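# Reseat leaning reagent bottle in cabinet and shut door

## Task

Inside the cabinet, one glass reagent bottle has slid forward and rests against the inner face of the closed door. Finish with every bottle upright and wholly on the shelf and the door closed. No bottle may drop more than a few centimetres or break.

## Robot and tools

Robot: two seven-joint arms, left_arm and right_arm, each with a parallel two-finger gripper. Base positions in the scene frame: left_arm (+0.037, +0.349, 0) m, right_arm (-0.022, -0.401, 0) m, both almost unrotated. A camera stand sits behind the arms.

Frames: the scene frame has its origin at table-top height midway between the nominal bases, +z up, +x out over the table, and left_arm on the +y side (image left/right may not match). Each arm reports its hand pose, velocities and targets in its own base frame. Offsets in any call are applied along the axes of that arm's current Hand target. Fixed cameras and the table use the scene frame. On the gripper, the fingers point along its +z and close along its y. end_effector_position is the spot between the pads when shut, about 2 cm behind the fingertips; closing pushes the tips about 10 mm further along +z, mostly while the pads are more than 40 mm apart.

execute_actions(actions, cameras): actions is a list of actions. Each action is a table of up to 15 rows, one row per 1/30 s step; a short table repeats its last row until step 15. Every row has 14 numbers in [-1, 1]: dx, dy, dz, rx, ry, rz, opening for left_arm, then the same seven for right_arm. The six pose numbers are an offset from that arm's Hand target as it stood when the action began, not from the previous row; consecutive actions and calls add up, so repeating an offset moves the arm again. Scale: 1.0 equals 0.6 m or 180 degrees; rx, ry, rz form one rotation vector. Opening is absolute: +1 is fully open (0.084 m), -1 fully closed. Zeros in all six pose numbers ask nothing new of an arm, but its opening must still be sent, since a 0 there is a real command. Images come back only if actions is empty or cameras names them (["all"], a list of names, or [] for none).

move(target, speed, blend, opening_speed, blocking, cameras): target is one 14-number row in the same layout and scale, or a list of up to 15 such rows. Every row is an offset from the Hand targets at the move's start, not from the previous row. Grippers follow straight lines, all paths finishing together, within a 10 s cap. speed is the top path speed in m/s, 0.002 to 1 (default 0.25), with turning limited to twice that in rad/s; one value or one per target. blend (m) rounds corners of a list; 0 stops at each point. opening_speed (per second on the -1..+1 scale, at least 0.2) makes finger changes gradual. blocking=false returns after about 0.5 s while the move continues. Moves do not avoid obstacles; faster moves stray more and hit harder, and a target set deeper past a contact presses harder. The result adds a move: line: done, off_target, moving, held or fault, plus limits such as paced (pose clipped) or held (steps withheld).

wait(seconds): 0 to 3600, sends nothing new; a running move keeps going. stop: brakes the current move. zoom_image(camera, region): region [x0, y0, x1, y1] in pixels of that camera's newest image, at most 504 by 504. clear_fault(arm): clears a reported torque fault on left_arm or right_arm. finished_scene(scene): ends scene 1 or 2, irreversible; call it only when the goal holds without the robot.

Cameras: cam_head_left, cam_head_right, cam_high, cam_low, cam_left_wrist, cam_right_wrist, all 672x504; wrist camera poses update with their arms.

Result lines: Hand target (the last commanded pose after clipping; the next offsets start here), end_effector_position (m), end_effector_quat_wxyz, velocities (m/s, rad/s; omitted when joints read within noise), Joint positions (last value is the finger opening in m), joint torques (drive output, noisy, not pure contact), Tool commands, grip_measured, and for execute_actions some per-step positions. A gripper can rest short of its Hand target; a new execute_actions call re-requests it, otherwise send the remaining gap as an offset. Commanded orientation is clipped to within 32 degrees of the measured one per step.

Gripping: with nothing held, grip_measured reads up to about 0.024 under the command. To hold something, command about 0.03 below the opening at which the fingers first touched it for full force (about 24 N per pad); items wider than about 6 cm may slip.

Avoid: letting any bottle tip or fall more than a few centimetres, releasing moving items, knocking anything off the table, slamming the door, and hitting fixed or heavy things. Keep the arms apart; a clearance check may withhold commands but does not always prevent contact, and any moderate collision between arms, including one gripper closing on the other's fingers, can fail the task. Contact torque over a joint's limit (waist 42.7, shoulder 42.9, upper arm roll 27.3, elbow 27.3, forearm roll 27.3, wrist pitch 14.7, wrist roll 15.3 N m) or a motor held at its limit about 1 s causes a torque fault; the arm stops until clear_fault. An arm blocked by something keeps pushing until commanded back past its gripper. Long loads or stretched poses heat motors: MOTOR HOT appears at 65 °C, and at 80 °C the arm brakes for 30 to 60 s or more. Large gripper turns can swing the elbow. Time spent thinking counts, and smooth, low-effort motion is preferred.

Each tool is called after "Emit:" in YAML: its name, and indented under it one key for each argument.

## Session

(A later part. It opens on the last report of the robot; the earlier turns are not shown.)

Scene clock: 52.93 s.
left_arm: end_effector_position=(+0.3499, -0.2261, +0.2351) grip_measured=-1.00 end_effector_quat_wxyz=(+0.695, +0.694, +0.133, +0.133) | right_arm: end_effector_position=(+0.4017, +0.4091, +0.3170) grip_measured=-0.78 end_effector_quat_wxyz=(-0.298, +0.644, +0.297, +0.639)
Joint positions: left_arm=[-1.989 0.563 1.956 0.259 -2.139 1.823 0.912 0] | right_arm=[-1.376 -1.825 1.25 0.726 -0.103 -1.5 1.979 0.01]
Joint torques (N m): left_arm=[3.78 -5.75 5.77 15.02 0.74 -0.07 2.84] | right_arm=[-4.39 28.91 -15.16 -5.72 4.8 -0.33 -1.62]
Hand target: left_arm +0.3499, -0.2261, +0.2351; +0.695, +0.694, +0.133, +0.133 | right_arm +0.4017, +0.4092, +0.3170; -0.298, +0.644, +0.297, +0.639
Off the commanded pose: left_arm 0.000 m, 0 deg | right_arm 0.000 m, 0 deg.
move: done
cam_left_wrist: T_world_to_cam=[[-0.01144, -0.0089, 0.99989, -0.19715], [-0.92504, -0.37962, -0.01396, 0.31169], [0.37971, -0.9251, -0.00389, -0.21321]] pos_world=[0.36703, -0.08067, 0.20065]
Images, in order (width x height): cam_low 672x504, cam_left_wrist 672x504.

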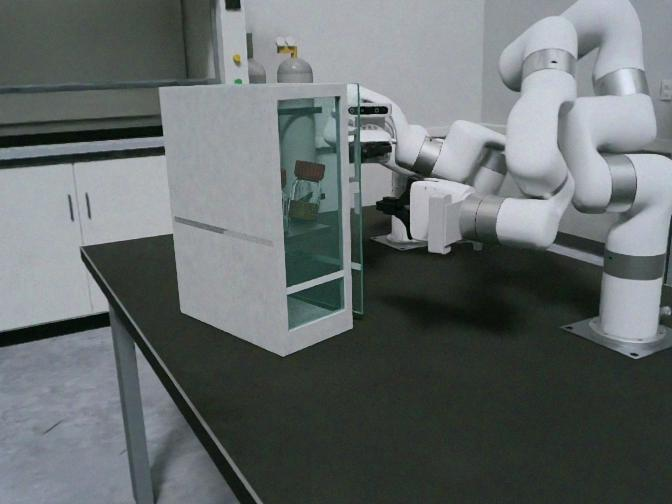

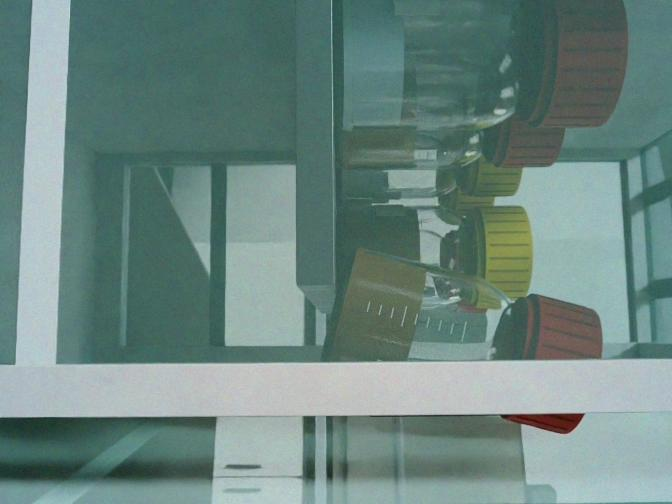

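Emit:
move:
  target:
    - [0,0,0,0,0,0,-1,0,-0.0075,-0.0172,0.0128,0,0,-1]
  speed: 0.02
  cameras: ["cam_left_wrist","cam_low","cam_head_left"]

Emit:
zoom_image:
  camera: "cam_low"
  region: [260, 80, 460, 260]

Emit:
zoom_image:
  camera: "cam_head_left"
  region: [200, 90, 360, 220]

Scene clock: 55.57 s.
left_arm: end_effector_position=(+0.3499, -0.2261, +0.2351) grip_measured=-1.00 end_effector_quat_wxyz=(+0.695, +0.694, +0.133, +0.133) | right_arm: end_effector_position=(+0.3917, +0.4042, +0.3170) grip_measured=-0.78 end_effector_quat_wxyz=(-0.311, +0.638, +0.309, +0.633)
Joint positions: left_arm=[-1.989 0.563 1.956 0.259 -2.139 1.823 0.912 0] | right_arm=[-1.386 -1.821 1.253 0.708 -0.083 -1.565 1.972 0.01]
Joint torques (N m): left_arm=[3.69 -5.7 6.08 14.99 0.86 1.73 2.89] | right_arm=[-0.04 29.39 -17.93 -0.79 6.13 -2.06 -1.71]
Hand target: left_arm +0.3499, -0.2261, +0.2351; +0.695, +0.694, +0.133, +0.133 | right_arm +0.3916, +0.4042, +0.3170; -0.311, +0.638, +0.309, +0.633
Off the commanded pose: left_arm 0.000 m, 0 deg | right_arm 0.000 m, 0 deg.
move: done
cam_left_wrist: T_world_to_cam=[[-0.01135, -0.00887, 0.9999, -0.19718], [-0.92504, -0.37962, -0.01386, 0.31167], [0.37971, -0.9251, -0.00389, -0.21321]] pos_world=[0.36703, -0.08067, 0.20065]
Images, in order (width x height): cam_head_left 672x504, cam_low 672x504, cam_left_wrist 672x504.

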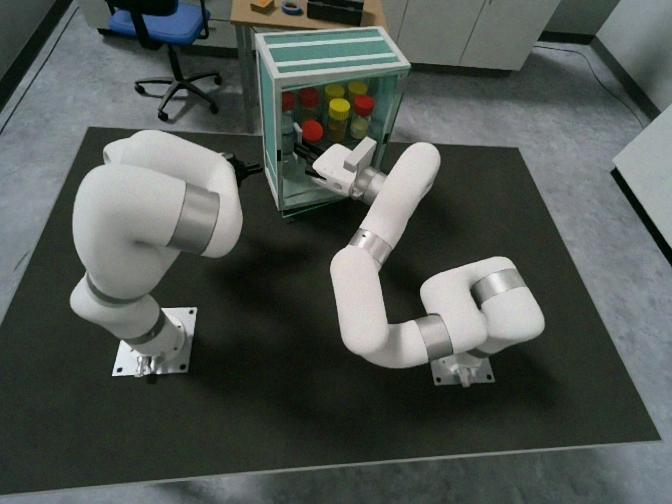

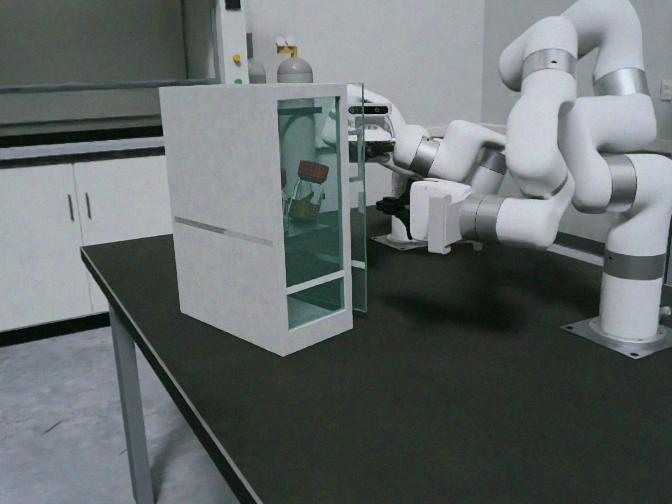

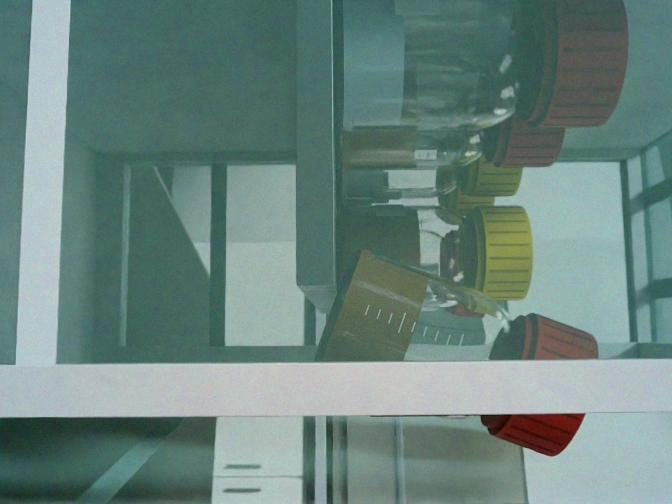

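Scaled by 2.520 from the camera's image (finer frame: 960x720).

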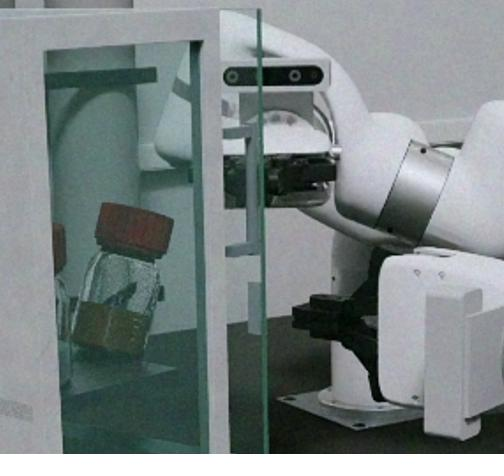

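Scaled by 3.150 from the camera's image (finer frame: 960x720).

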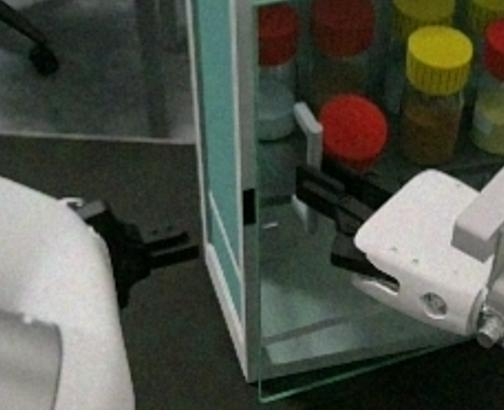

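Emit:
move:
  target:
    - [0,-0.03,0,0,0.008,0,-1,0,0,0,0,0,0,-1]
    - [0.0032,-0.03,0.109,0,0.008,0,-1,0,0,0,0,0,0,-1]
  speed: 0.05
  cameras: ["cam_left_wrist","cam_low","cam_head_left"]

Emit:
zoom_image:
  camera: "cam_low"
  region: [260, 130, 400, 260]

Emit:
zoom_image:
  camera: "cam_head_left"
  region: [230, 110, 340, 220]

Scene clock: 60.00 s.
left_arm: end_effector_position=(+0.3758, -0.2862, +0.2172) grip_measured=-1.00 end_effector_quat_wxyz=(+0.693, +0.692, +0.141, +0.142) | right_arm: end_effector_position=(+0.3916, +0.4042, +0.3170) grip_measured=-0.78 end_effector_quat_wxyz=(-0.311, +0.638, +0.309, +0.633)
Joint positions: left_arm=[-1.953 0.443 1.674 0.37 -2.354 1.624 0.974 0] | right_arm=[-1.386 -1.821 1.253 0.708 -0.083 -1.565 1.972 0.01]
Joint torques (N m): left_arm=[3.32 -7.02 4.75 15.21 -2.93 0 2.83] | right_arm=[7.17 28.26 -20.33 4.42 5.85 1.08 -0.95]
Hand target: left_arm +0.3759, -0.2862, +0.2172; +0.693, +0.692, +0.141, +0.142 | right_arm +0.3916, +0.4042, +0.3170; -0.311, +0.638, +0.309, +0.633
Off the commanded pose: left_arm 0.000 m, 0 deg | right_arm 0.000 m, 0 deg.
move: done
cam_left_wrist: T_world_to_cam=[[-0.01112, -0.00915, 0.9999, -0.17969], [-0.91524, -0.40267, -0.01386, 0.30227], [0.40275, -0.9153, -0.00389, -0.28459]] pos_world=[0.38927, -0.14041, 0.18275]
Images, in order (width x height): cam_head_left 672x504, cam_low 672x504, cam_left_wrist 672x504.

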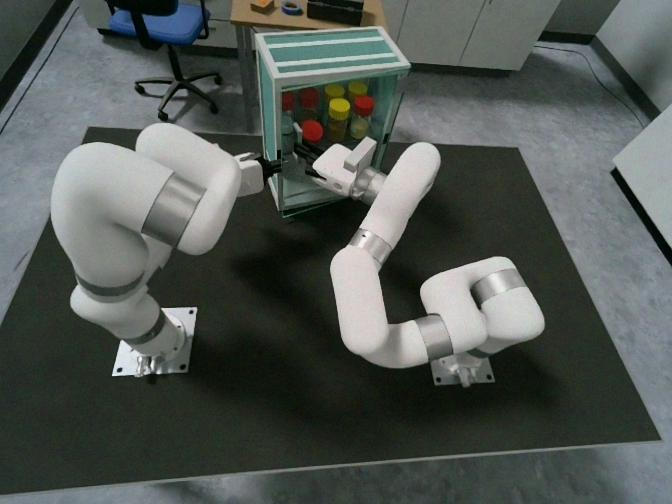

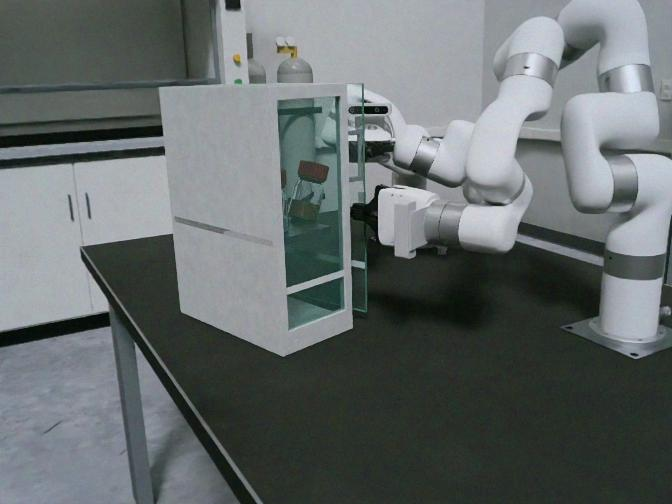

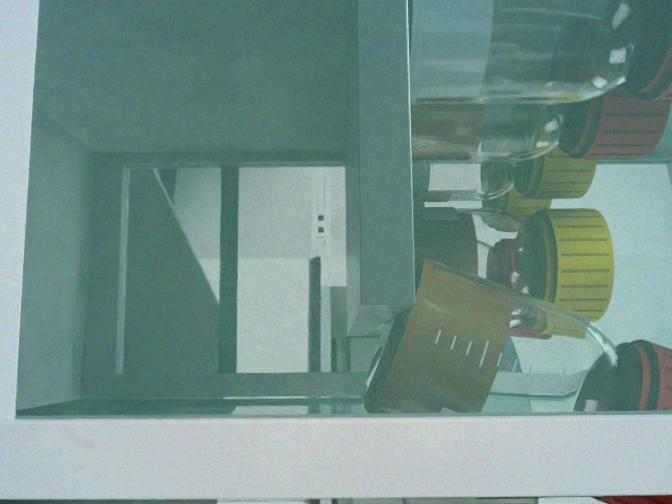

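Scaled by 3.600 from the camera's image (finer frame: 960x720).

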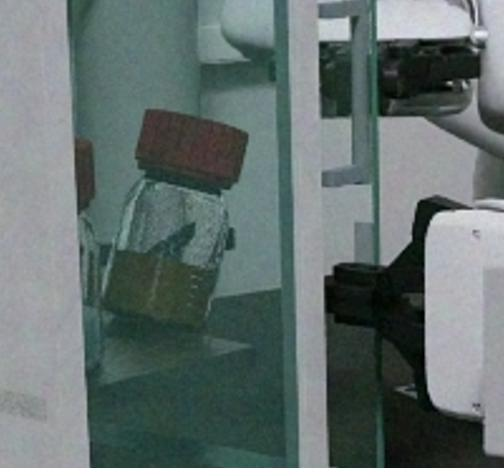

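Scaled by 4.582 from the camera's image (finer frame: 960x720).

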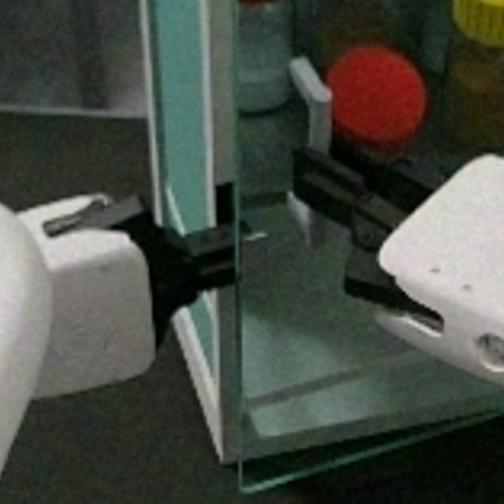

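Emit:
move:
  target:
    - [0,0,0.1005,0,0,0,-1,0,0,0,0,0,0,-1]
  speed: 0.04
  cameras: ["cam_left_wrist","cam_low","cam_head_left"]

Emit:
zoom_image:
  camera: "cam_low"
  region: [260, 130, 400, 260]

Emit:
zoom_image:
  camera: "cam_head_left"
  region: [230, 110, 340, 220]

Scene clock: 63.37 s.
left_arm: end_effector_position=(+0.3896, -0.3217, +0.1977) grip_measured=-1.00 end_effector_quat_wxyz=(+0.682, +0.700, +0.164, +0.138) | right_arm: end_effector_position=(+0.3916, +0.4042, +0.3171) grip_measured=-0.78 end_effector_quat_wxyz=(-0.311, +0.638, +0.309, +0.633)
Joint positions: left_arm=[-1.86 0.451 1.45 0.45 -2.488 1.519 0.953 0] | right_arm=[-1.386 -1.821 1.253 0.708 -0.083 -1.565 1.972 0.01]
Joint torques (N m): left_arm=[-3.75 -4.77 1.62 4.67 0.16 2.3 0.11] | right_arm=[5.06 21.98 -14.39 9.54 3.59 3 -1.14]
Hand target: left_arm +0.3896, -0.3217, +0.1977; +0.682, +0.700, +0.164, +0.138 (not the last commanded pose) | right_arm +0.3916, +0.4042, +0.3170; -0.311, +0.638, +0.309, +0.633
Tool commands: left_gripper/opening=-1.0 right_gripper/opening=-1.0
Off the commanded pose: left_arm 0.030 m, 3 deg | right_arm 0.000 m, 0 deg.
TORQUE FAULT: the external load on joint 4 (elbow) of the left arm reached its load limit, and that arm stopped. The contact can be on any part of that arm beyond that joint, not only on its tool. A torque fault puts only its own arm into a fault stop. That arm's remaining commands of this call were not run. The hold on joint 4 (elbow) of that arm was moved back by the arm itself, up to 3 degrees, as the stop began. That arm is still stopped at the end of this call. While its stop runs, that arm, its gripper or tool too, takes no new command.
CLEAR FAULT: the left arm stays stopped (state 4) until you call clear_fault(arm="left_arm").
End effector pose when the fault began: left_arm: position (+0.3982, -0.3368, +0.2170), quat_wxyz (+0.693, +0.692, +0.143, +0.142)
Joint positions when the fault began: left_arm=[-1.861 0.451 1.449 0.501 -2.487 1.519 0.953 0]
move: fault (left_arm)
cam_left_wrist: T_world_to_cam=[[0.03198, -0.02803, 0.9991, -0.18309], [-0.90395, -0.4273, 0.01694, 0.2819], [0.42644, -0.90367, -0.039, -0.32119]] pos_world=[0.39765, -0.17492, 0.16562]
Images, in order (width x height): cam_head_left 672x504, cam_low 672x504, cam_left_wrist 672x504.

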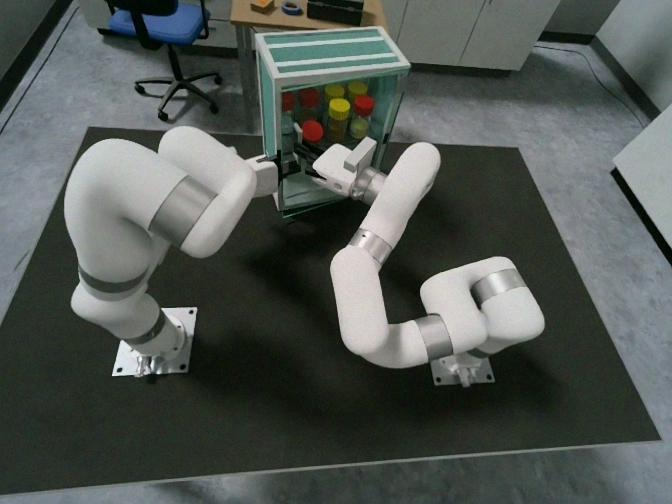

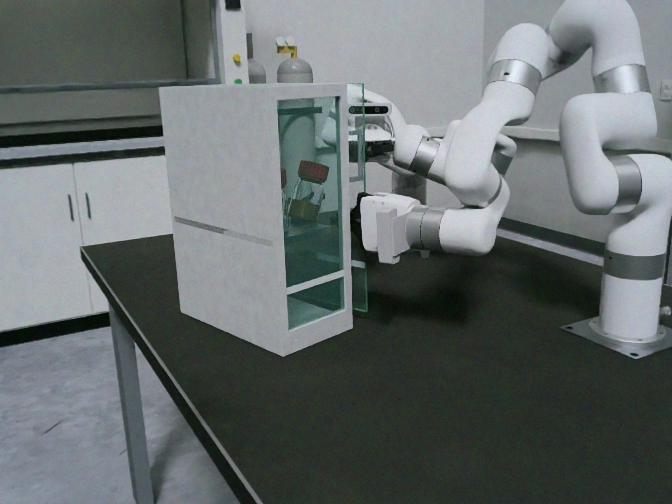

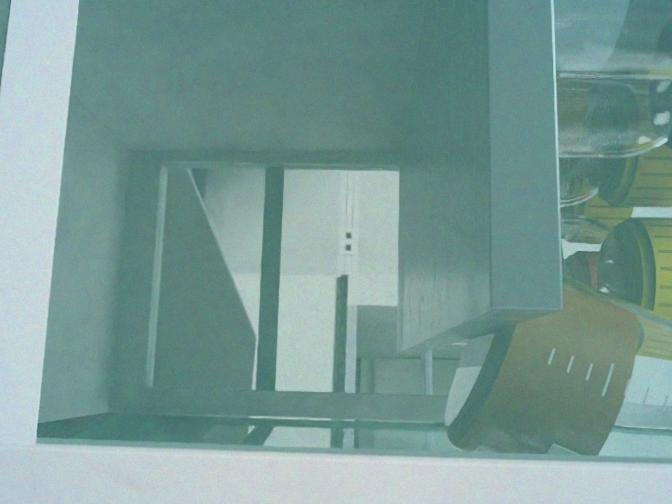

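Scaled by 3.600 from the camera's image (finer frame: 960x720).

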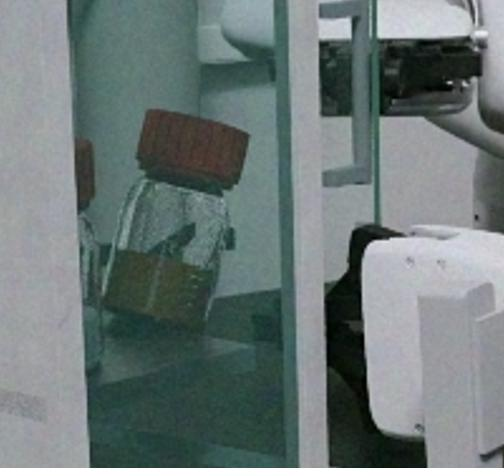

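Scaled by 4.582 from the camera's image (finer frame: 960x720).

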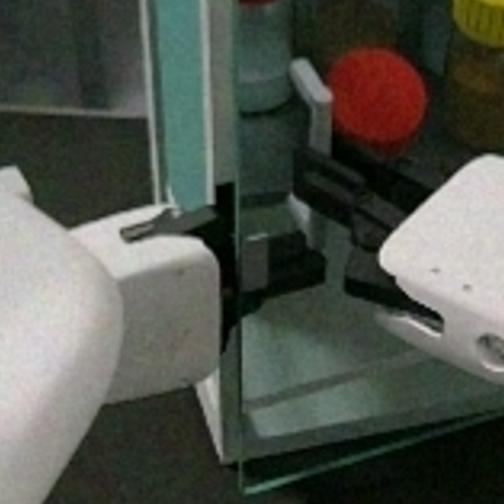

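Emit:
clear_fault:
  arm: "left_arm"

Emit:
move:
  target:
    - [-0.001,0.0,-0.057,-0.0108,-0.0087,0.0102,-1,0,0,0,0,0,0,-1]
    - [-0.001,0.03,-0.057,-0.0108,-0.0087,0.0102,-1,0,0,0,0,0,0,-1]
  speed: 0.05
  cameras: ["cam_left_wrist","cam_low"]

Emit:
zoom_image:
  camera: "cam_low"
  region: [260, 130, 400, 260]

Scene clock: 65.77 s.
left_arm: end_effector_position=(+0.3896, -0.3217, +0.1977) grip_measured=-1.00 end_effector_quat_wxyz=(+0.682, +0.700, +0.164, +0.138) | right_arm: end_effector_position=(+0.3916, +0.4042, +0.3170) grip_measured=-0.78 end_effector_quat_wxyz=(-0.311, +0.638, +0.309, +0.633)
Joint positions: left_arm=[-1.86 0.451 1.45 0.45 -2.488 1.519 0.953 0] | right_arm=[-1.386 -1.821 1.253 0.708 -0.083 -1.565 1.972 0.01]
Joint torques (N m): left_arm=[-4.11 -4.72 1.59 4.66 0.1 2.35 0.4] | right_arm=[-2.45 12.87 -13.56 8.97 0.79 3.04 -1.57]
Hand target: left_arm +0.3896, -0.3217, +0.1977; +0.682, +0.700, +0.164, +0.138 (not the last commanded pose) | right_arm +0.3916, +0.4042, +0.3170; -0.311, +0.638, +0.309, +0.633
Tool commands: left_gripper/opening=-1.0 right_gripper/opening=-1.0
Off the commanded pose: left_arm 0.030 m, 3 deg | right_arm 0.000 m, 0 deg.
TORQUE FAULT, CONTINUED: the left arm's stop, for the torque fault of joint 4 (elbow) that an earlier result reported, is over. The call counts as one of the actions that you can send in this scene. The hold on joint 4 (elbow) of that arm was moved back by the arm itself, up to 3 degrees, as the stop began. That arm's target is now where it stood when the stop ended, not its last command. That arm's gripper keeps its grip as last carried out, and that arm accepts commands again: back off and push less far.
CLEAR FAULT: your call cleared the left arm's torque fault. If a joint's load stays at its limit, that arm stops again at once.

Scene clock: 67.60 s.
left_arm: end_effector_position=(+0.3756, -0.2912, +0.2168) grip_measured=-1.00 end_effector_quat_wxyz=(+0.693, +0.692, +0.141, +0.142) | right_arm: end_effector_position=(+0.3916, +0.4042, +0.3170) grip_measured=-0.78 end_effector_quat_wxyz=(-0.311, +0.638, +0.309, +0.633)
Joint positions: left_arm=[-1.961 0.452 1.662 0.374 -2.375 1.619 0.969 0] | right_arm=[-1.386 -1.821 1.253 0.708 -0.083 -1.565 1.972 0.01]
Joint torques (N m): left_arm=[-8.12 1.29 6.18 7.78 -1.59 2.51 -2.36] | right_arm=[-1.19 12.83 -13.62 2.06 0.74 2.26 -1.29]
Hand target: left_arm +0.3756, -0.2912, +0.2168; +0.693, +0.692, +0.141, +0.142 | right_arm +0.3916, +0.4042, +0.3170; -0.311, +0.638, +0.309, +0.633
Off the commanded pose: left_arm 0.000 m, 0 deg | right_arm 0.000 m, 0 deg.
move: done
cam_left_wrist: T_world_to_cam=[[-0.01133, -0.00967, 0.99989, -0.17953], [-0.91538, -0.40233, -0.01426, 0.30029], [0.40243, -0.91544, -0.00429, -0.28881]] pos_world=[0.38907, -0.14531, 0.18255]
Images, in order (width x height): cam_low 672x504, cam_left_wrist 672x504.

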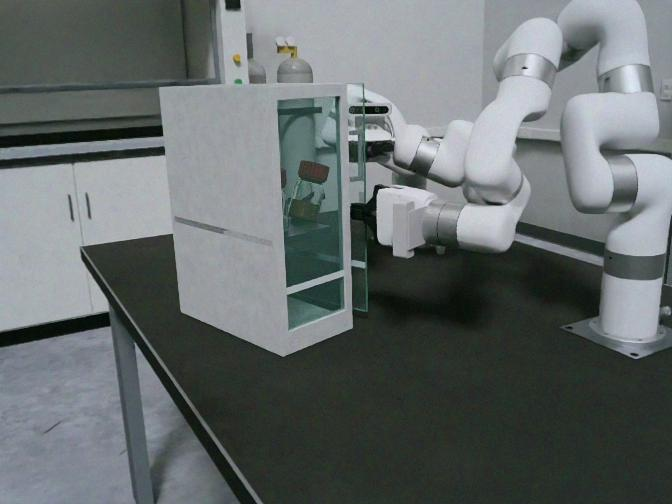

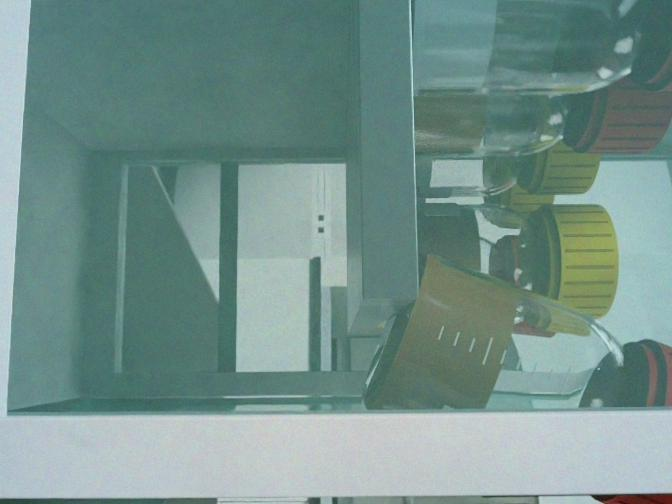

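Scaled by 3.600 from the camera's image (finer frame: 960x720).

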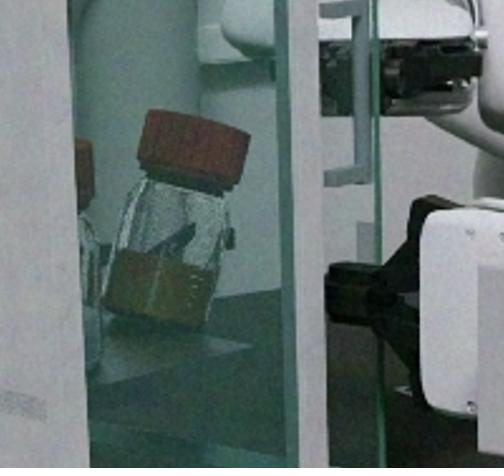

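Emit:
move:
  target:
    - [0,0,0,0,0.003,0,-1,0,-0.0047,-0.0113,0.0083,0,0,-1]
    - [0.001,0,0.092,0,0.006,0,-1,0,-0.0047,-0.0113,0.0083,0,0,-1]
  speed: 0.03
  cameras: ["cam_left_wrist","cam_low","cam_head_left"]

Emit:
zoom_image:
  camera: "cam_low"
  region: [260, 130, 400, 260]

Emit:
zoom_image:
  camera: "cam_head_left"
  region: [230, 110, 340, 220]

Scene clock: 71.27 s.
left_arm: end_effector_position=(+0.3869, -0.3208, +0.1967) grip_measured=-1.00 end_effector_quat_wxyz=(+0.680, +0.699, +0.170, +0.143) | right_arm: end_effector_position=(+0.3852, +0.4006, +0.3171) grip_measured=-0.78 end_effector_quat_wxyz=(-0.320, +0.634, +0.318, +0.629)
Joint positions: left_arm=[-1.9 0.456 1.473 0.434 -2.515 1.507 0.954 0] | right_arm=[-1.395 -1.818 1.255 0.697 -0.07 -1.608 1.967 0.01]
Joint torques (N m): left_arm=[-1.96 -4.38 6.15 7.61 -0.68 2.34 0.3] | right_arm=[1.19 24.76 -16.38 1.2 2.76 -0.04 -1.73]
Hand target: left_arm +0.3869, -0.3208, +0.1967; +0.680, +0.699, +0.170, +0.143 (not the last commanded pose) | right_arm +0.3852, +0.4006, +0.3171; -0.320, +0.634, +0.318, +0.629
Tool commands: left_gripper/opening=-1.0 right_gripper/opening=-1.0
Off the commanded pose: left_arm 0.031 m, 3 deg | right_arm 0.000 m, 0 deg.
TORQUE FAULT: the external load on joint 4 (elbow) of the left arm reached its load limit, and that arm stopped. The contact can be on any part of that arm beyond that joint, not only on its tool. A torque fault puts only its own arm into a fault stop. That arm's remaining commands of this call were not run. The hold on joint 4 (elbow) of that arm was moved back by the arm itself, up to 3 degrees, as the stop began. That arm is still stopped at the end of this call. While its stop runs, that arm, its gripper or tool too, takes no new command.
CLEAR FAULT: the left arm stays stopped (state 4) until you call clear_fault(arm="left_arm").
End effector pose when the fault began: left_arm: position (+0.3959, -0.3361, +0.2165), quat_wxyz (+0.691, +0.691, +0.149, +0.148)
Joint positions when the fault began: left_arm=[-1.901 0.455 1.473 0.485 -2.515 1.507 0.954 0]
move: fault (left_arm); path passed 1 of 2 targets
cam_left_wrist: T_world_to_cam=[[0.03252, -0.03014, 0.99902, -0.18286], [-0.89683, -0.4421, 0.01585, 0.27263], [0.44118, -0.89646, -0.0414, -0.32215]] pos_world=[0.39258, -0.17378, 0.16502]
Images, in order (width x height): cam_head_left 672x504, cam_low 672x504, cam_left_wrist 672x504.

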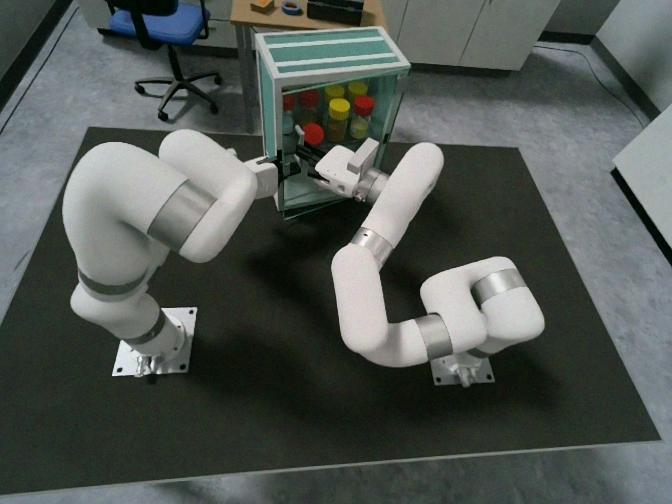

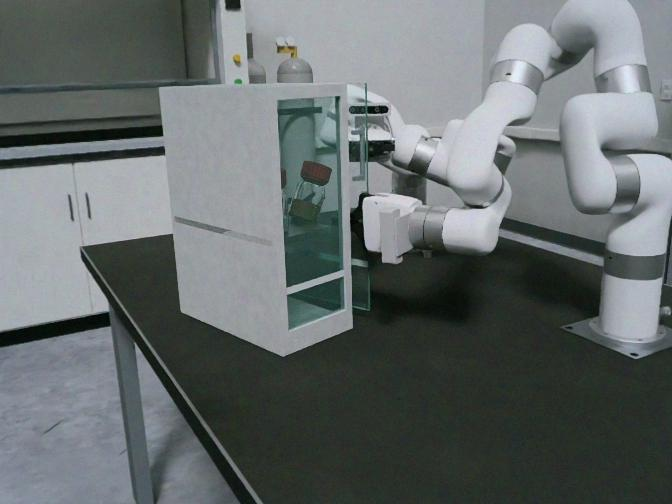

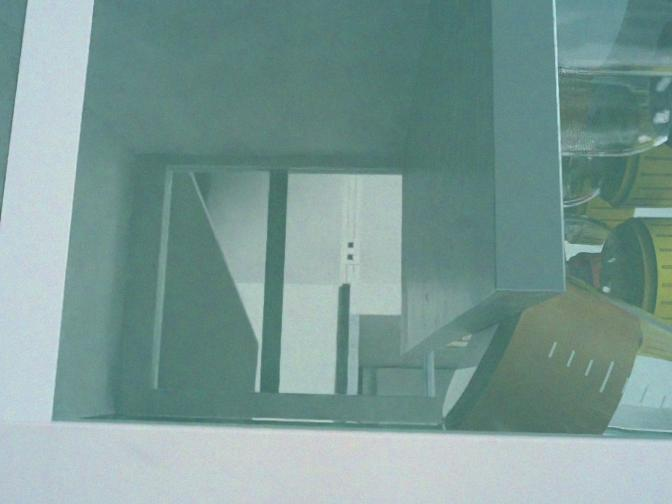

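Scaled by 3.600 from the camera's image (finer frame: 960x720).

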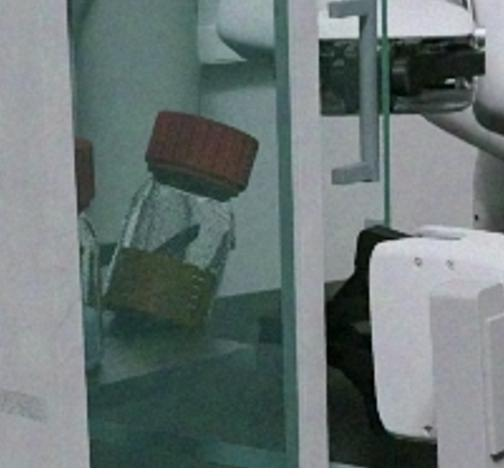

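Scaled by 4.582 from the camera's image (finer frame: 960x720).

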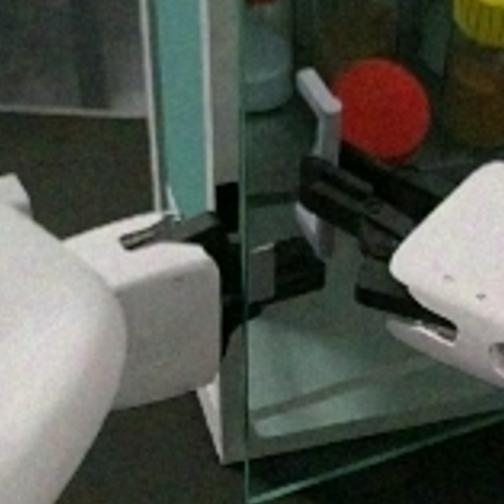

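Emit:
clear_fault:
  arm: "left_arm"

Emit:
move:
  target:
    - [0.001,0.029,0.0137,-0.0108,-0.0074,0.0096,-1,0,0,0,0,0,0,-1]
    - [0.001,0.029,0.0137,-0.0108,-0.0074,0.0096,-1,0,-0.0064,-0.0152,0.011,0,0,-1]
  speed: 0.02
  cameras: ["cam_left_wrist","cam_low"]

Emit:
zoom_image:
  camera: "cam_low"
  region: [260, 130, 400, 260]

Scene clock: 74.67 s.
left_arm: end_effector_position=(+0.3869, -0.3208, +0.1966) grip_measured=-1.00 end_effector_quat_wxyz=(+0.680, +0.699, +0.170, +0.143) | right_arm: end_effector_position=(+0.3852, +0.4006, +0.3171) grip_measured=-0.78 end_effector_quat_wxyz=(-0.320, +0.634, +0.318, +0.629)
Joint positions: left_arm=[-1.9 0.456 1.473 0.434 -2.515 1.507 0.954 0] | right_arm=[-1.395 -1.818 1.255 0.697 -0.07 -1.608 1.967 0.01]
Joint torques (N m): left_arm=[-2.27 -4.59 6.06 7.83 -0.73 2.41 0.25] | right_arm=[7.51 19.38 -16.99 4.98 0.95 0.9 -1.76]
Hand target: left_arm +0.3869, -0.3208, +0.1966; +0.680, +0.699, +0.170, +0.143 (not the last commanded pose) | right_arm +0.3852, +0.4006, +0.3171; -0.320, +0.634, +0.318, +0.629
Tool commands: left_gripper/opening=-1.0 right_gripper/opening=-1.0
Off the commanded pose: left_arm 0.031 m, 3 deg | right_arm 0.000 m, 0 deg.
TORQUE FAULT, CONTINUED: the left arm's stop, for the torque fault of joint 4 (elbow) that an earlier result reported, is over. The call counts as one of the actions that you can send in this scene. The hold on joint 4 (elbow) of that arm was moved back by the arm itself, up to 3 degrees, as the stop began. That arm's target is now where it stood when the stop ended, not its last command. That arm's gripper keeps its grip as last carried out, and that arm accepts commands again: back off and push less far.
CLEAR FAULT: your call cleared the left arm's torque fault. If a joint's load stays at its limit, that arm stops again at once.

Scene clock: 77.30 s.
left_arm: end_effector_position=(+0.3917, -0.3283, +0.2137) grip_measured=-1.00 end_effector_quat_wxyz=(+0.691, +0.692, +0.149, +0.148) | right_arm: end_effector_position=(+0.3768, +0.3955, +0.3172) grip_measured=-0.78 end_effector_quat_wxyz=(-0.330, +0.628, +0.328, +0.623)
Joint positions: left_arm=[-1.907 0.454 1.494 0.461 -2.501 1.527 0.962 0] | right_arm=[-1.406 -1.813 1.258 0.684 -0.053 -1.665 1.962 0.01]
Joint torques (N m): left_arm=[-3.75 -8.91 11.8 15.27 1.18 4.88 2.75] | right_arm=[2.62 27.21 -16.43 3.44 5.57 -4.28 -1.85]
Hand target: left_arm +0.3917, -0.3283, +0.2137; +0.691, +0.692, +0.149, +0.148 | right_arm +0.3767, +0.3955, +0.3172; -0.331, +0.628, +0.328, +0.623
Off the commanded pose: left_arm 0.000 m, 0 deg | right_arm 0.000 m, 0 deg.
move: done
cam_left_wrist: T_world_to_cam=[[-0.00934, -0.01183, 0.99989, -0.17802], [-0.90693, -0.42107, -0.01346, 0.29044], [0.42118, -0.90695, -0.00679, -0.33326]] pos_world=[0.40211, -0.18206, 0.17964]
Images, in order (width x height): cam_low 672x504, cam_left_wrist 672x504.

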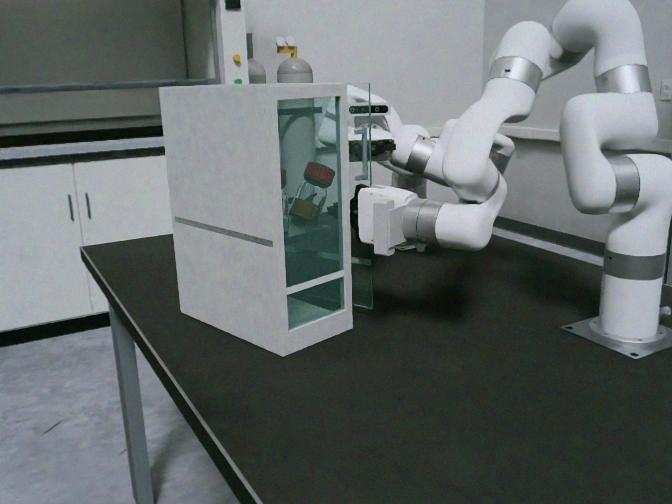

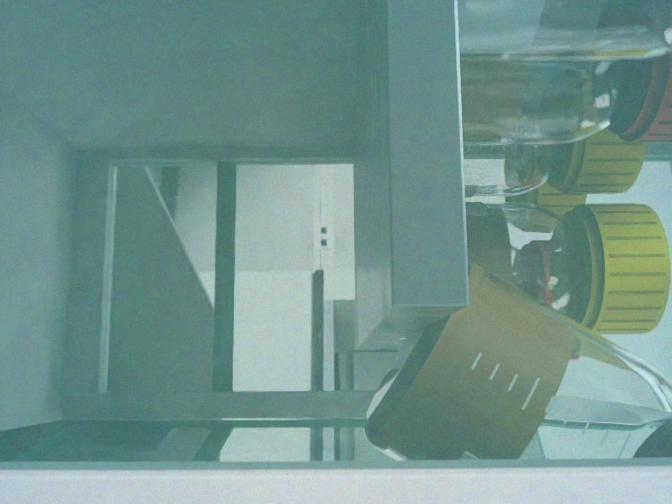

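Scaled by 3.600 from the camera's image (finer frame: 960x720).

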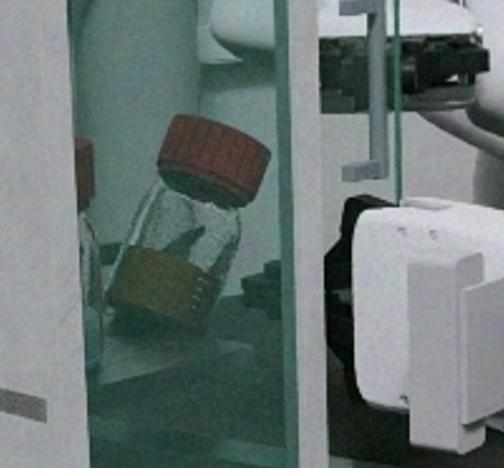

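Emit:
move:
  target:
    - [0,0,0,0,0,0,-1,0,-0.0062,-0.0152,0.011,0,0,-1]
  speed: 0.02
  cameras: ["cam_left_wrist","cam_low"]

Emit:
zoom_image:
  camera: "cam_low"
  region: [260, 130, 400, 260]

Scene clock: 79.40 s.
left_arm: end_effector_position=(+0.3917, -0.3283, +0.2137) grip_measured=-1.00 end_effector_quat_wxyz=(+0.691, +0.692, +0.149, +0.148) | right_arm: end_effector_position=(+0.3683, +0.3907, +0.3171) grip_measured=-0.78 end_effector_quat_wxyz=(-0.337, +0.624, +0.333, +0.622)
Joint positions: left_arm=[-1.907 0.454 1.494 0.461 -2.501 1.527 0.962 0] | right_arm=[-1.362 -1.674 1.338 0.657 -0.095 -1.691 1.802 0.01]
Joint torques (N m): left_arm=[-3.57 -8.79 11.5 15.21 1.17 4.75 2.74] | right_arm=[20.14 24.92 -16.88 20.68 2.59 -8.22 -1.81]
Hand target: left_arm +0.3917, -0.3283, +0.2137; +0.691, +0.692, +0.149, +0.148 | right_arm +0.3685, +0.3901, +0.3172; -0.341, +0.622, +0.339, +0.617
Off the commanded pose: left_arm 0.000 m, 0 deg | right_arm 0.001 m, 1 deg.
joint sent to its limit (right arm) — joint 6 (wrist pitch), lower limit. The joint targets still meet the commanded pose.
move: done
cam_left_wrist: T_world_to_cam=[[-0.00934, -0.01183, 0.99989, -0.17802], [-0.90693, -0.42107, -0.01346, 0.29044], [0.42118, -0.90695, -0.00679, -0.33326]] pos_world=[0.40211, -0.18206, 0.17964]
Images, in order (width x height): cam_low 672x504, cam_left_wrist 672x504.

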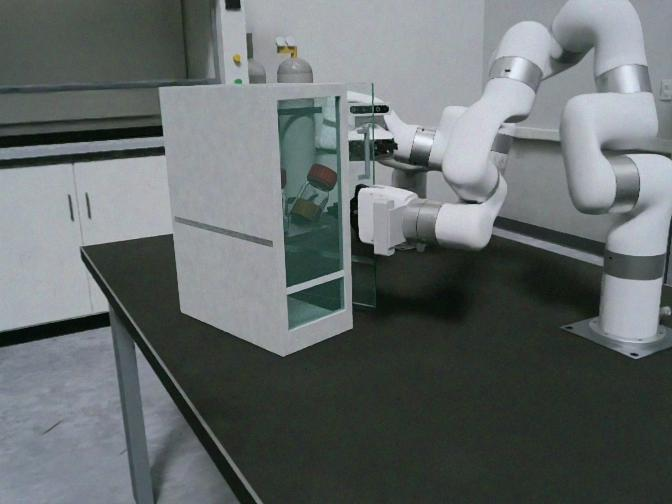

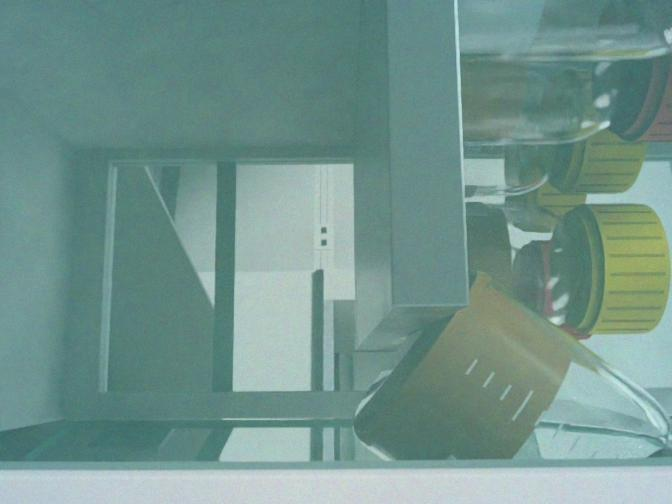

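Scaled by 3.600 from the camera's image (finer frame: 960x720).

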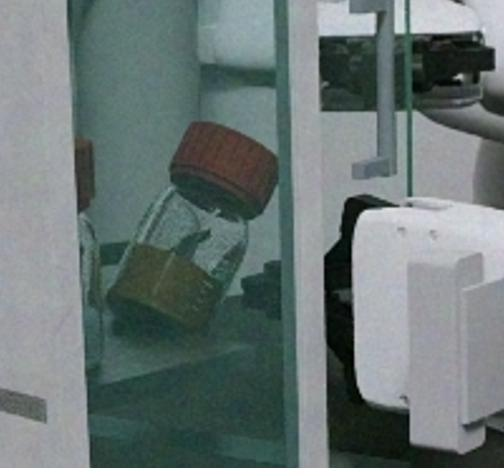

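Emit:
move:
  target:
    - [0,0,0,0,0,0,-1,0,-0.0068,-0.0165,-0.006,0,0,-1]
    - [0,0,-0.121,0,0,0,-1,0,-0.0068,-0.0165,-0.006,0,0,-1]
    - [-0.0198,0.014,-0.121,0,-0.018,0,-1,0,-0.0068,-0.0165,-0.006,0,0,-1]
  speed: [0.02,0.08,0.08]
  cameras: ["cam_left_wrist","cam_low","cam_head_left"]

Emit:
zoom_image:
  camera: "cam_low"
  region: [260, 130, 400, 260]

Emit:
zoom_image:
  camera: "cam_head_left"
  region: [230, 110, 340, 220]

Scene clock: 84.13 s.
left_arm: end_effector_position=(+0.3511, -0.2670, +0.2222) grip_measured=-1.00 end_effector_quat_wxyz=(+0.695, +0.696, +0.129, +0.129) | right_arm: end_effector_position=(+0.3598, +0.3839, +0.3173) grip_measured=-0.78 end_effector_quat_wxyz=(-0.335, +0.625, +0.333, +0.621)
Joint positions: left_arm=[-2.041 0.516 1.828 0.29 -2.276 1.724 0.939 0] | right_arm=[-1.31 -1.52 1.401 0.613 -0.166 -1.691 1.632 0.01]
Joint torques (N m): left_arm=[-3.84 2.66 11.43 7.98 1.15 5.02 -2.44] | right_arm=[18 24.65 -15.11 20.39 1.85 -8.67 -1.7]
Hand target: left_arm +0.3511, -0.2670, +0.2222; +0.695, +0.696, +0.129, +0.129 | right_arm +0.3598, +0.3839, +0.3173; -0.335, +0.625, +0.333, +0.621
Off the commanded pose: left_arm 0.000 m, 0 deg | right_arm 0.000 m, 0 deg.
joint sent to its limit (right arm) — joint 6 (wrist pitch), lower limit. The joint targets still meet the commanded pose.
move: done
cam_left_wrist: T_world_to_cam=[[-0.0099, -0.01124, 0.99989, -0.18583], [-0.92926, -0.36919, -0.01336, 0.30117], [0.3693, -0.92928, -0.00679, -0.24824]] pos_world=[0.3697, -0.12159, 0.18814]
Images, in order (width x height): cam_head_left 672x504, cam_low 672x504, cam_left_wrist 672x504.

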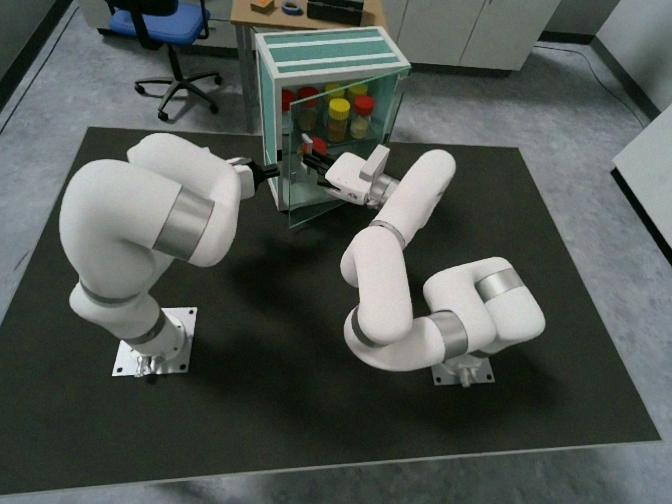

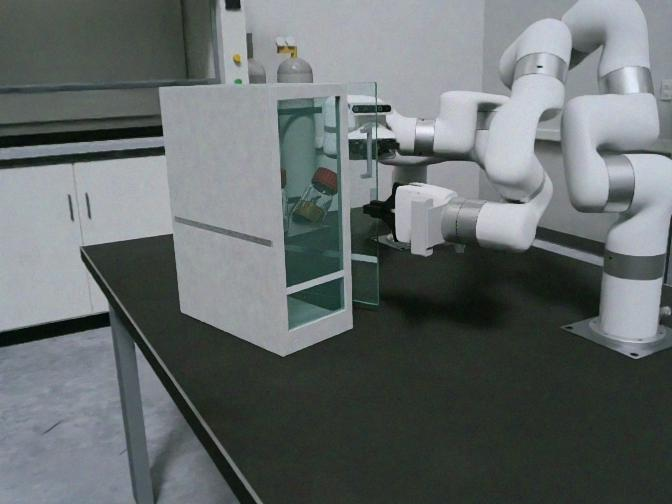

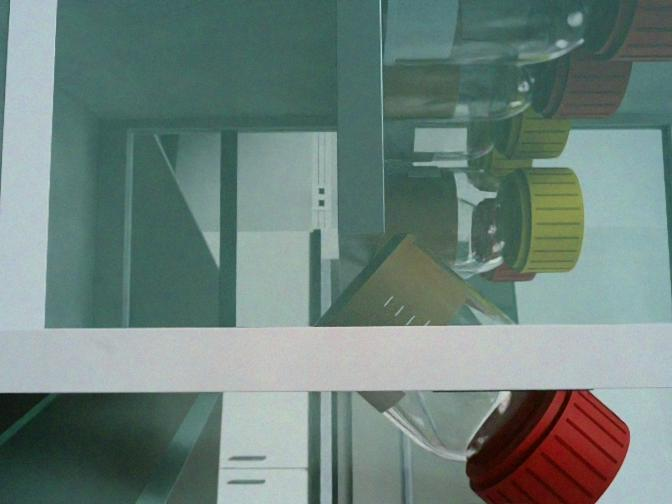

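Scaled by 3.600 from the camera's image (finer frame: 960x720).

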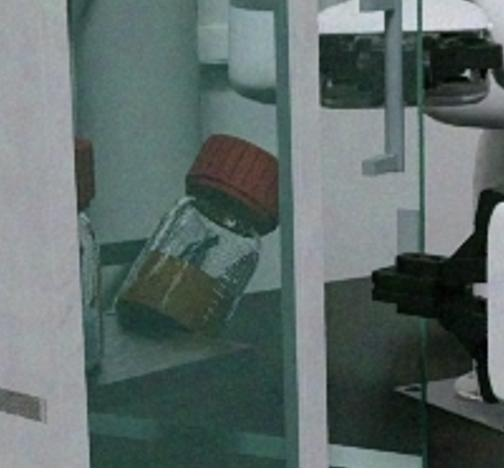

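Scaled by 4.582 from the camera's image (finer frame: 960x720).

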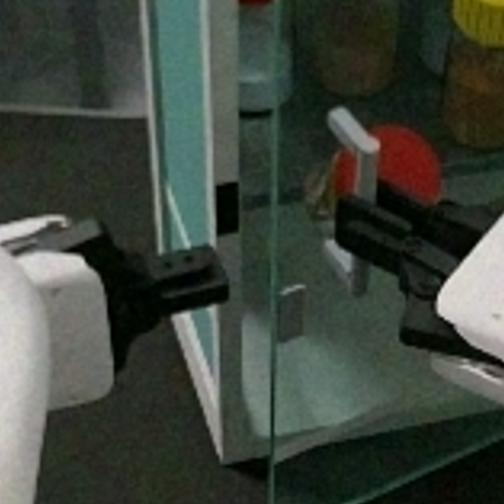

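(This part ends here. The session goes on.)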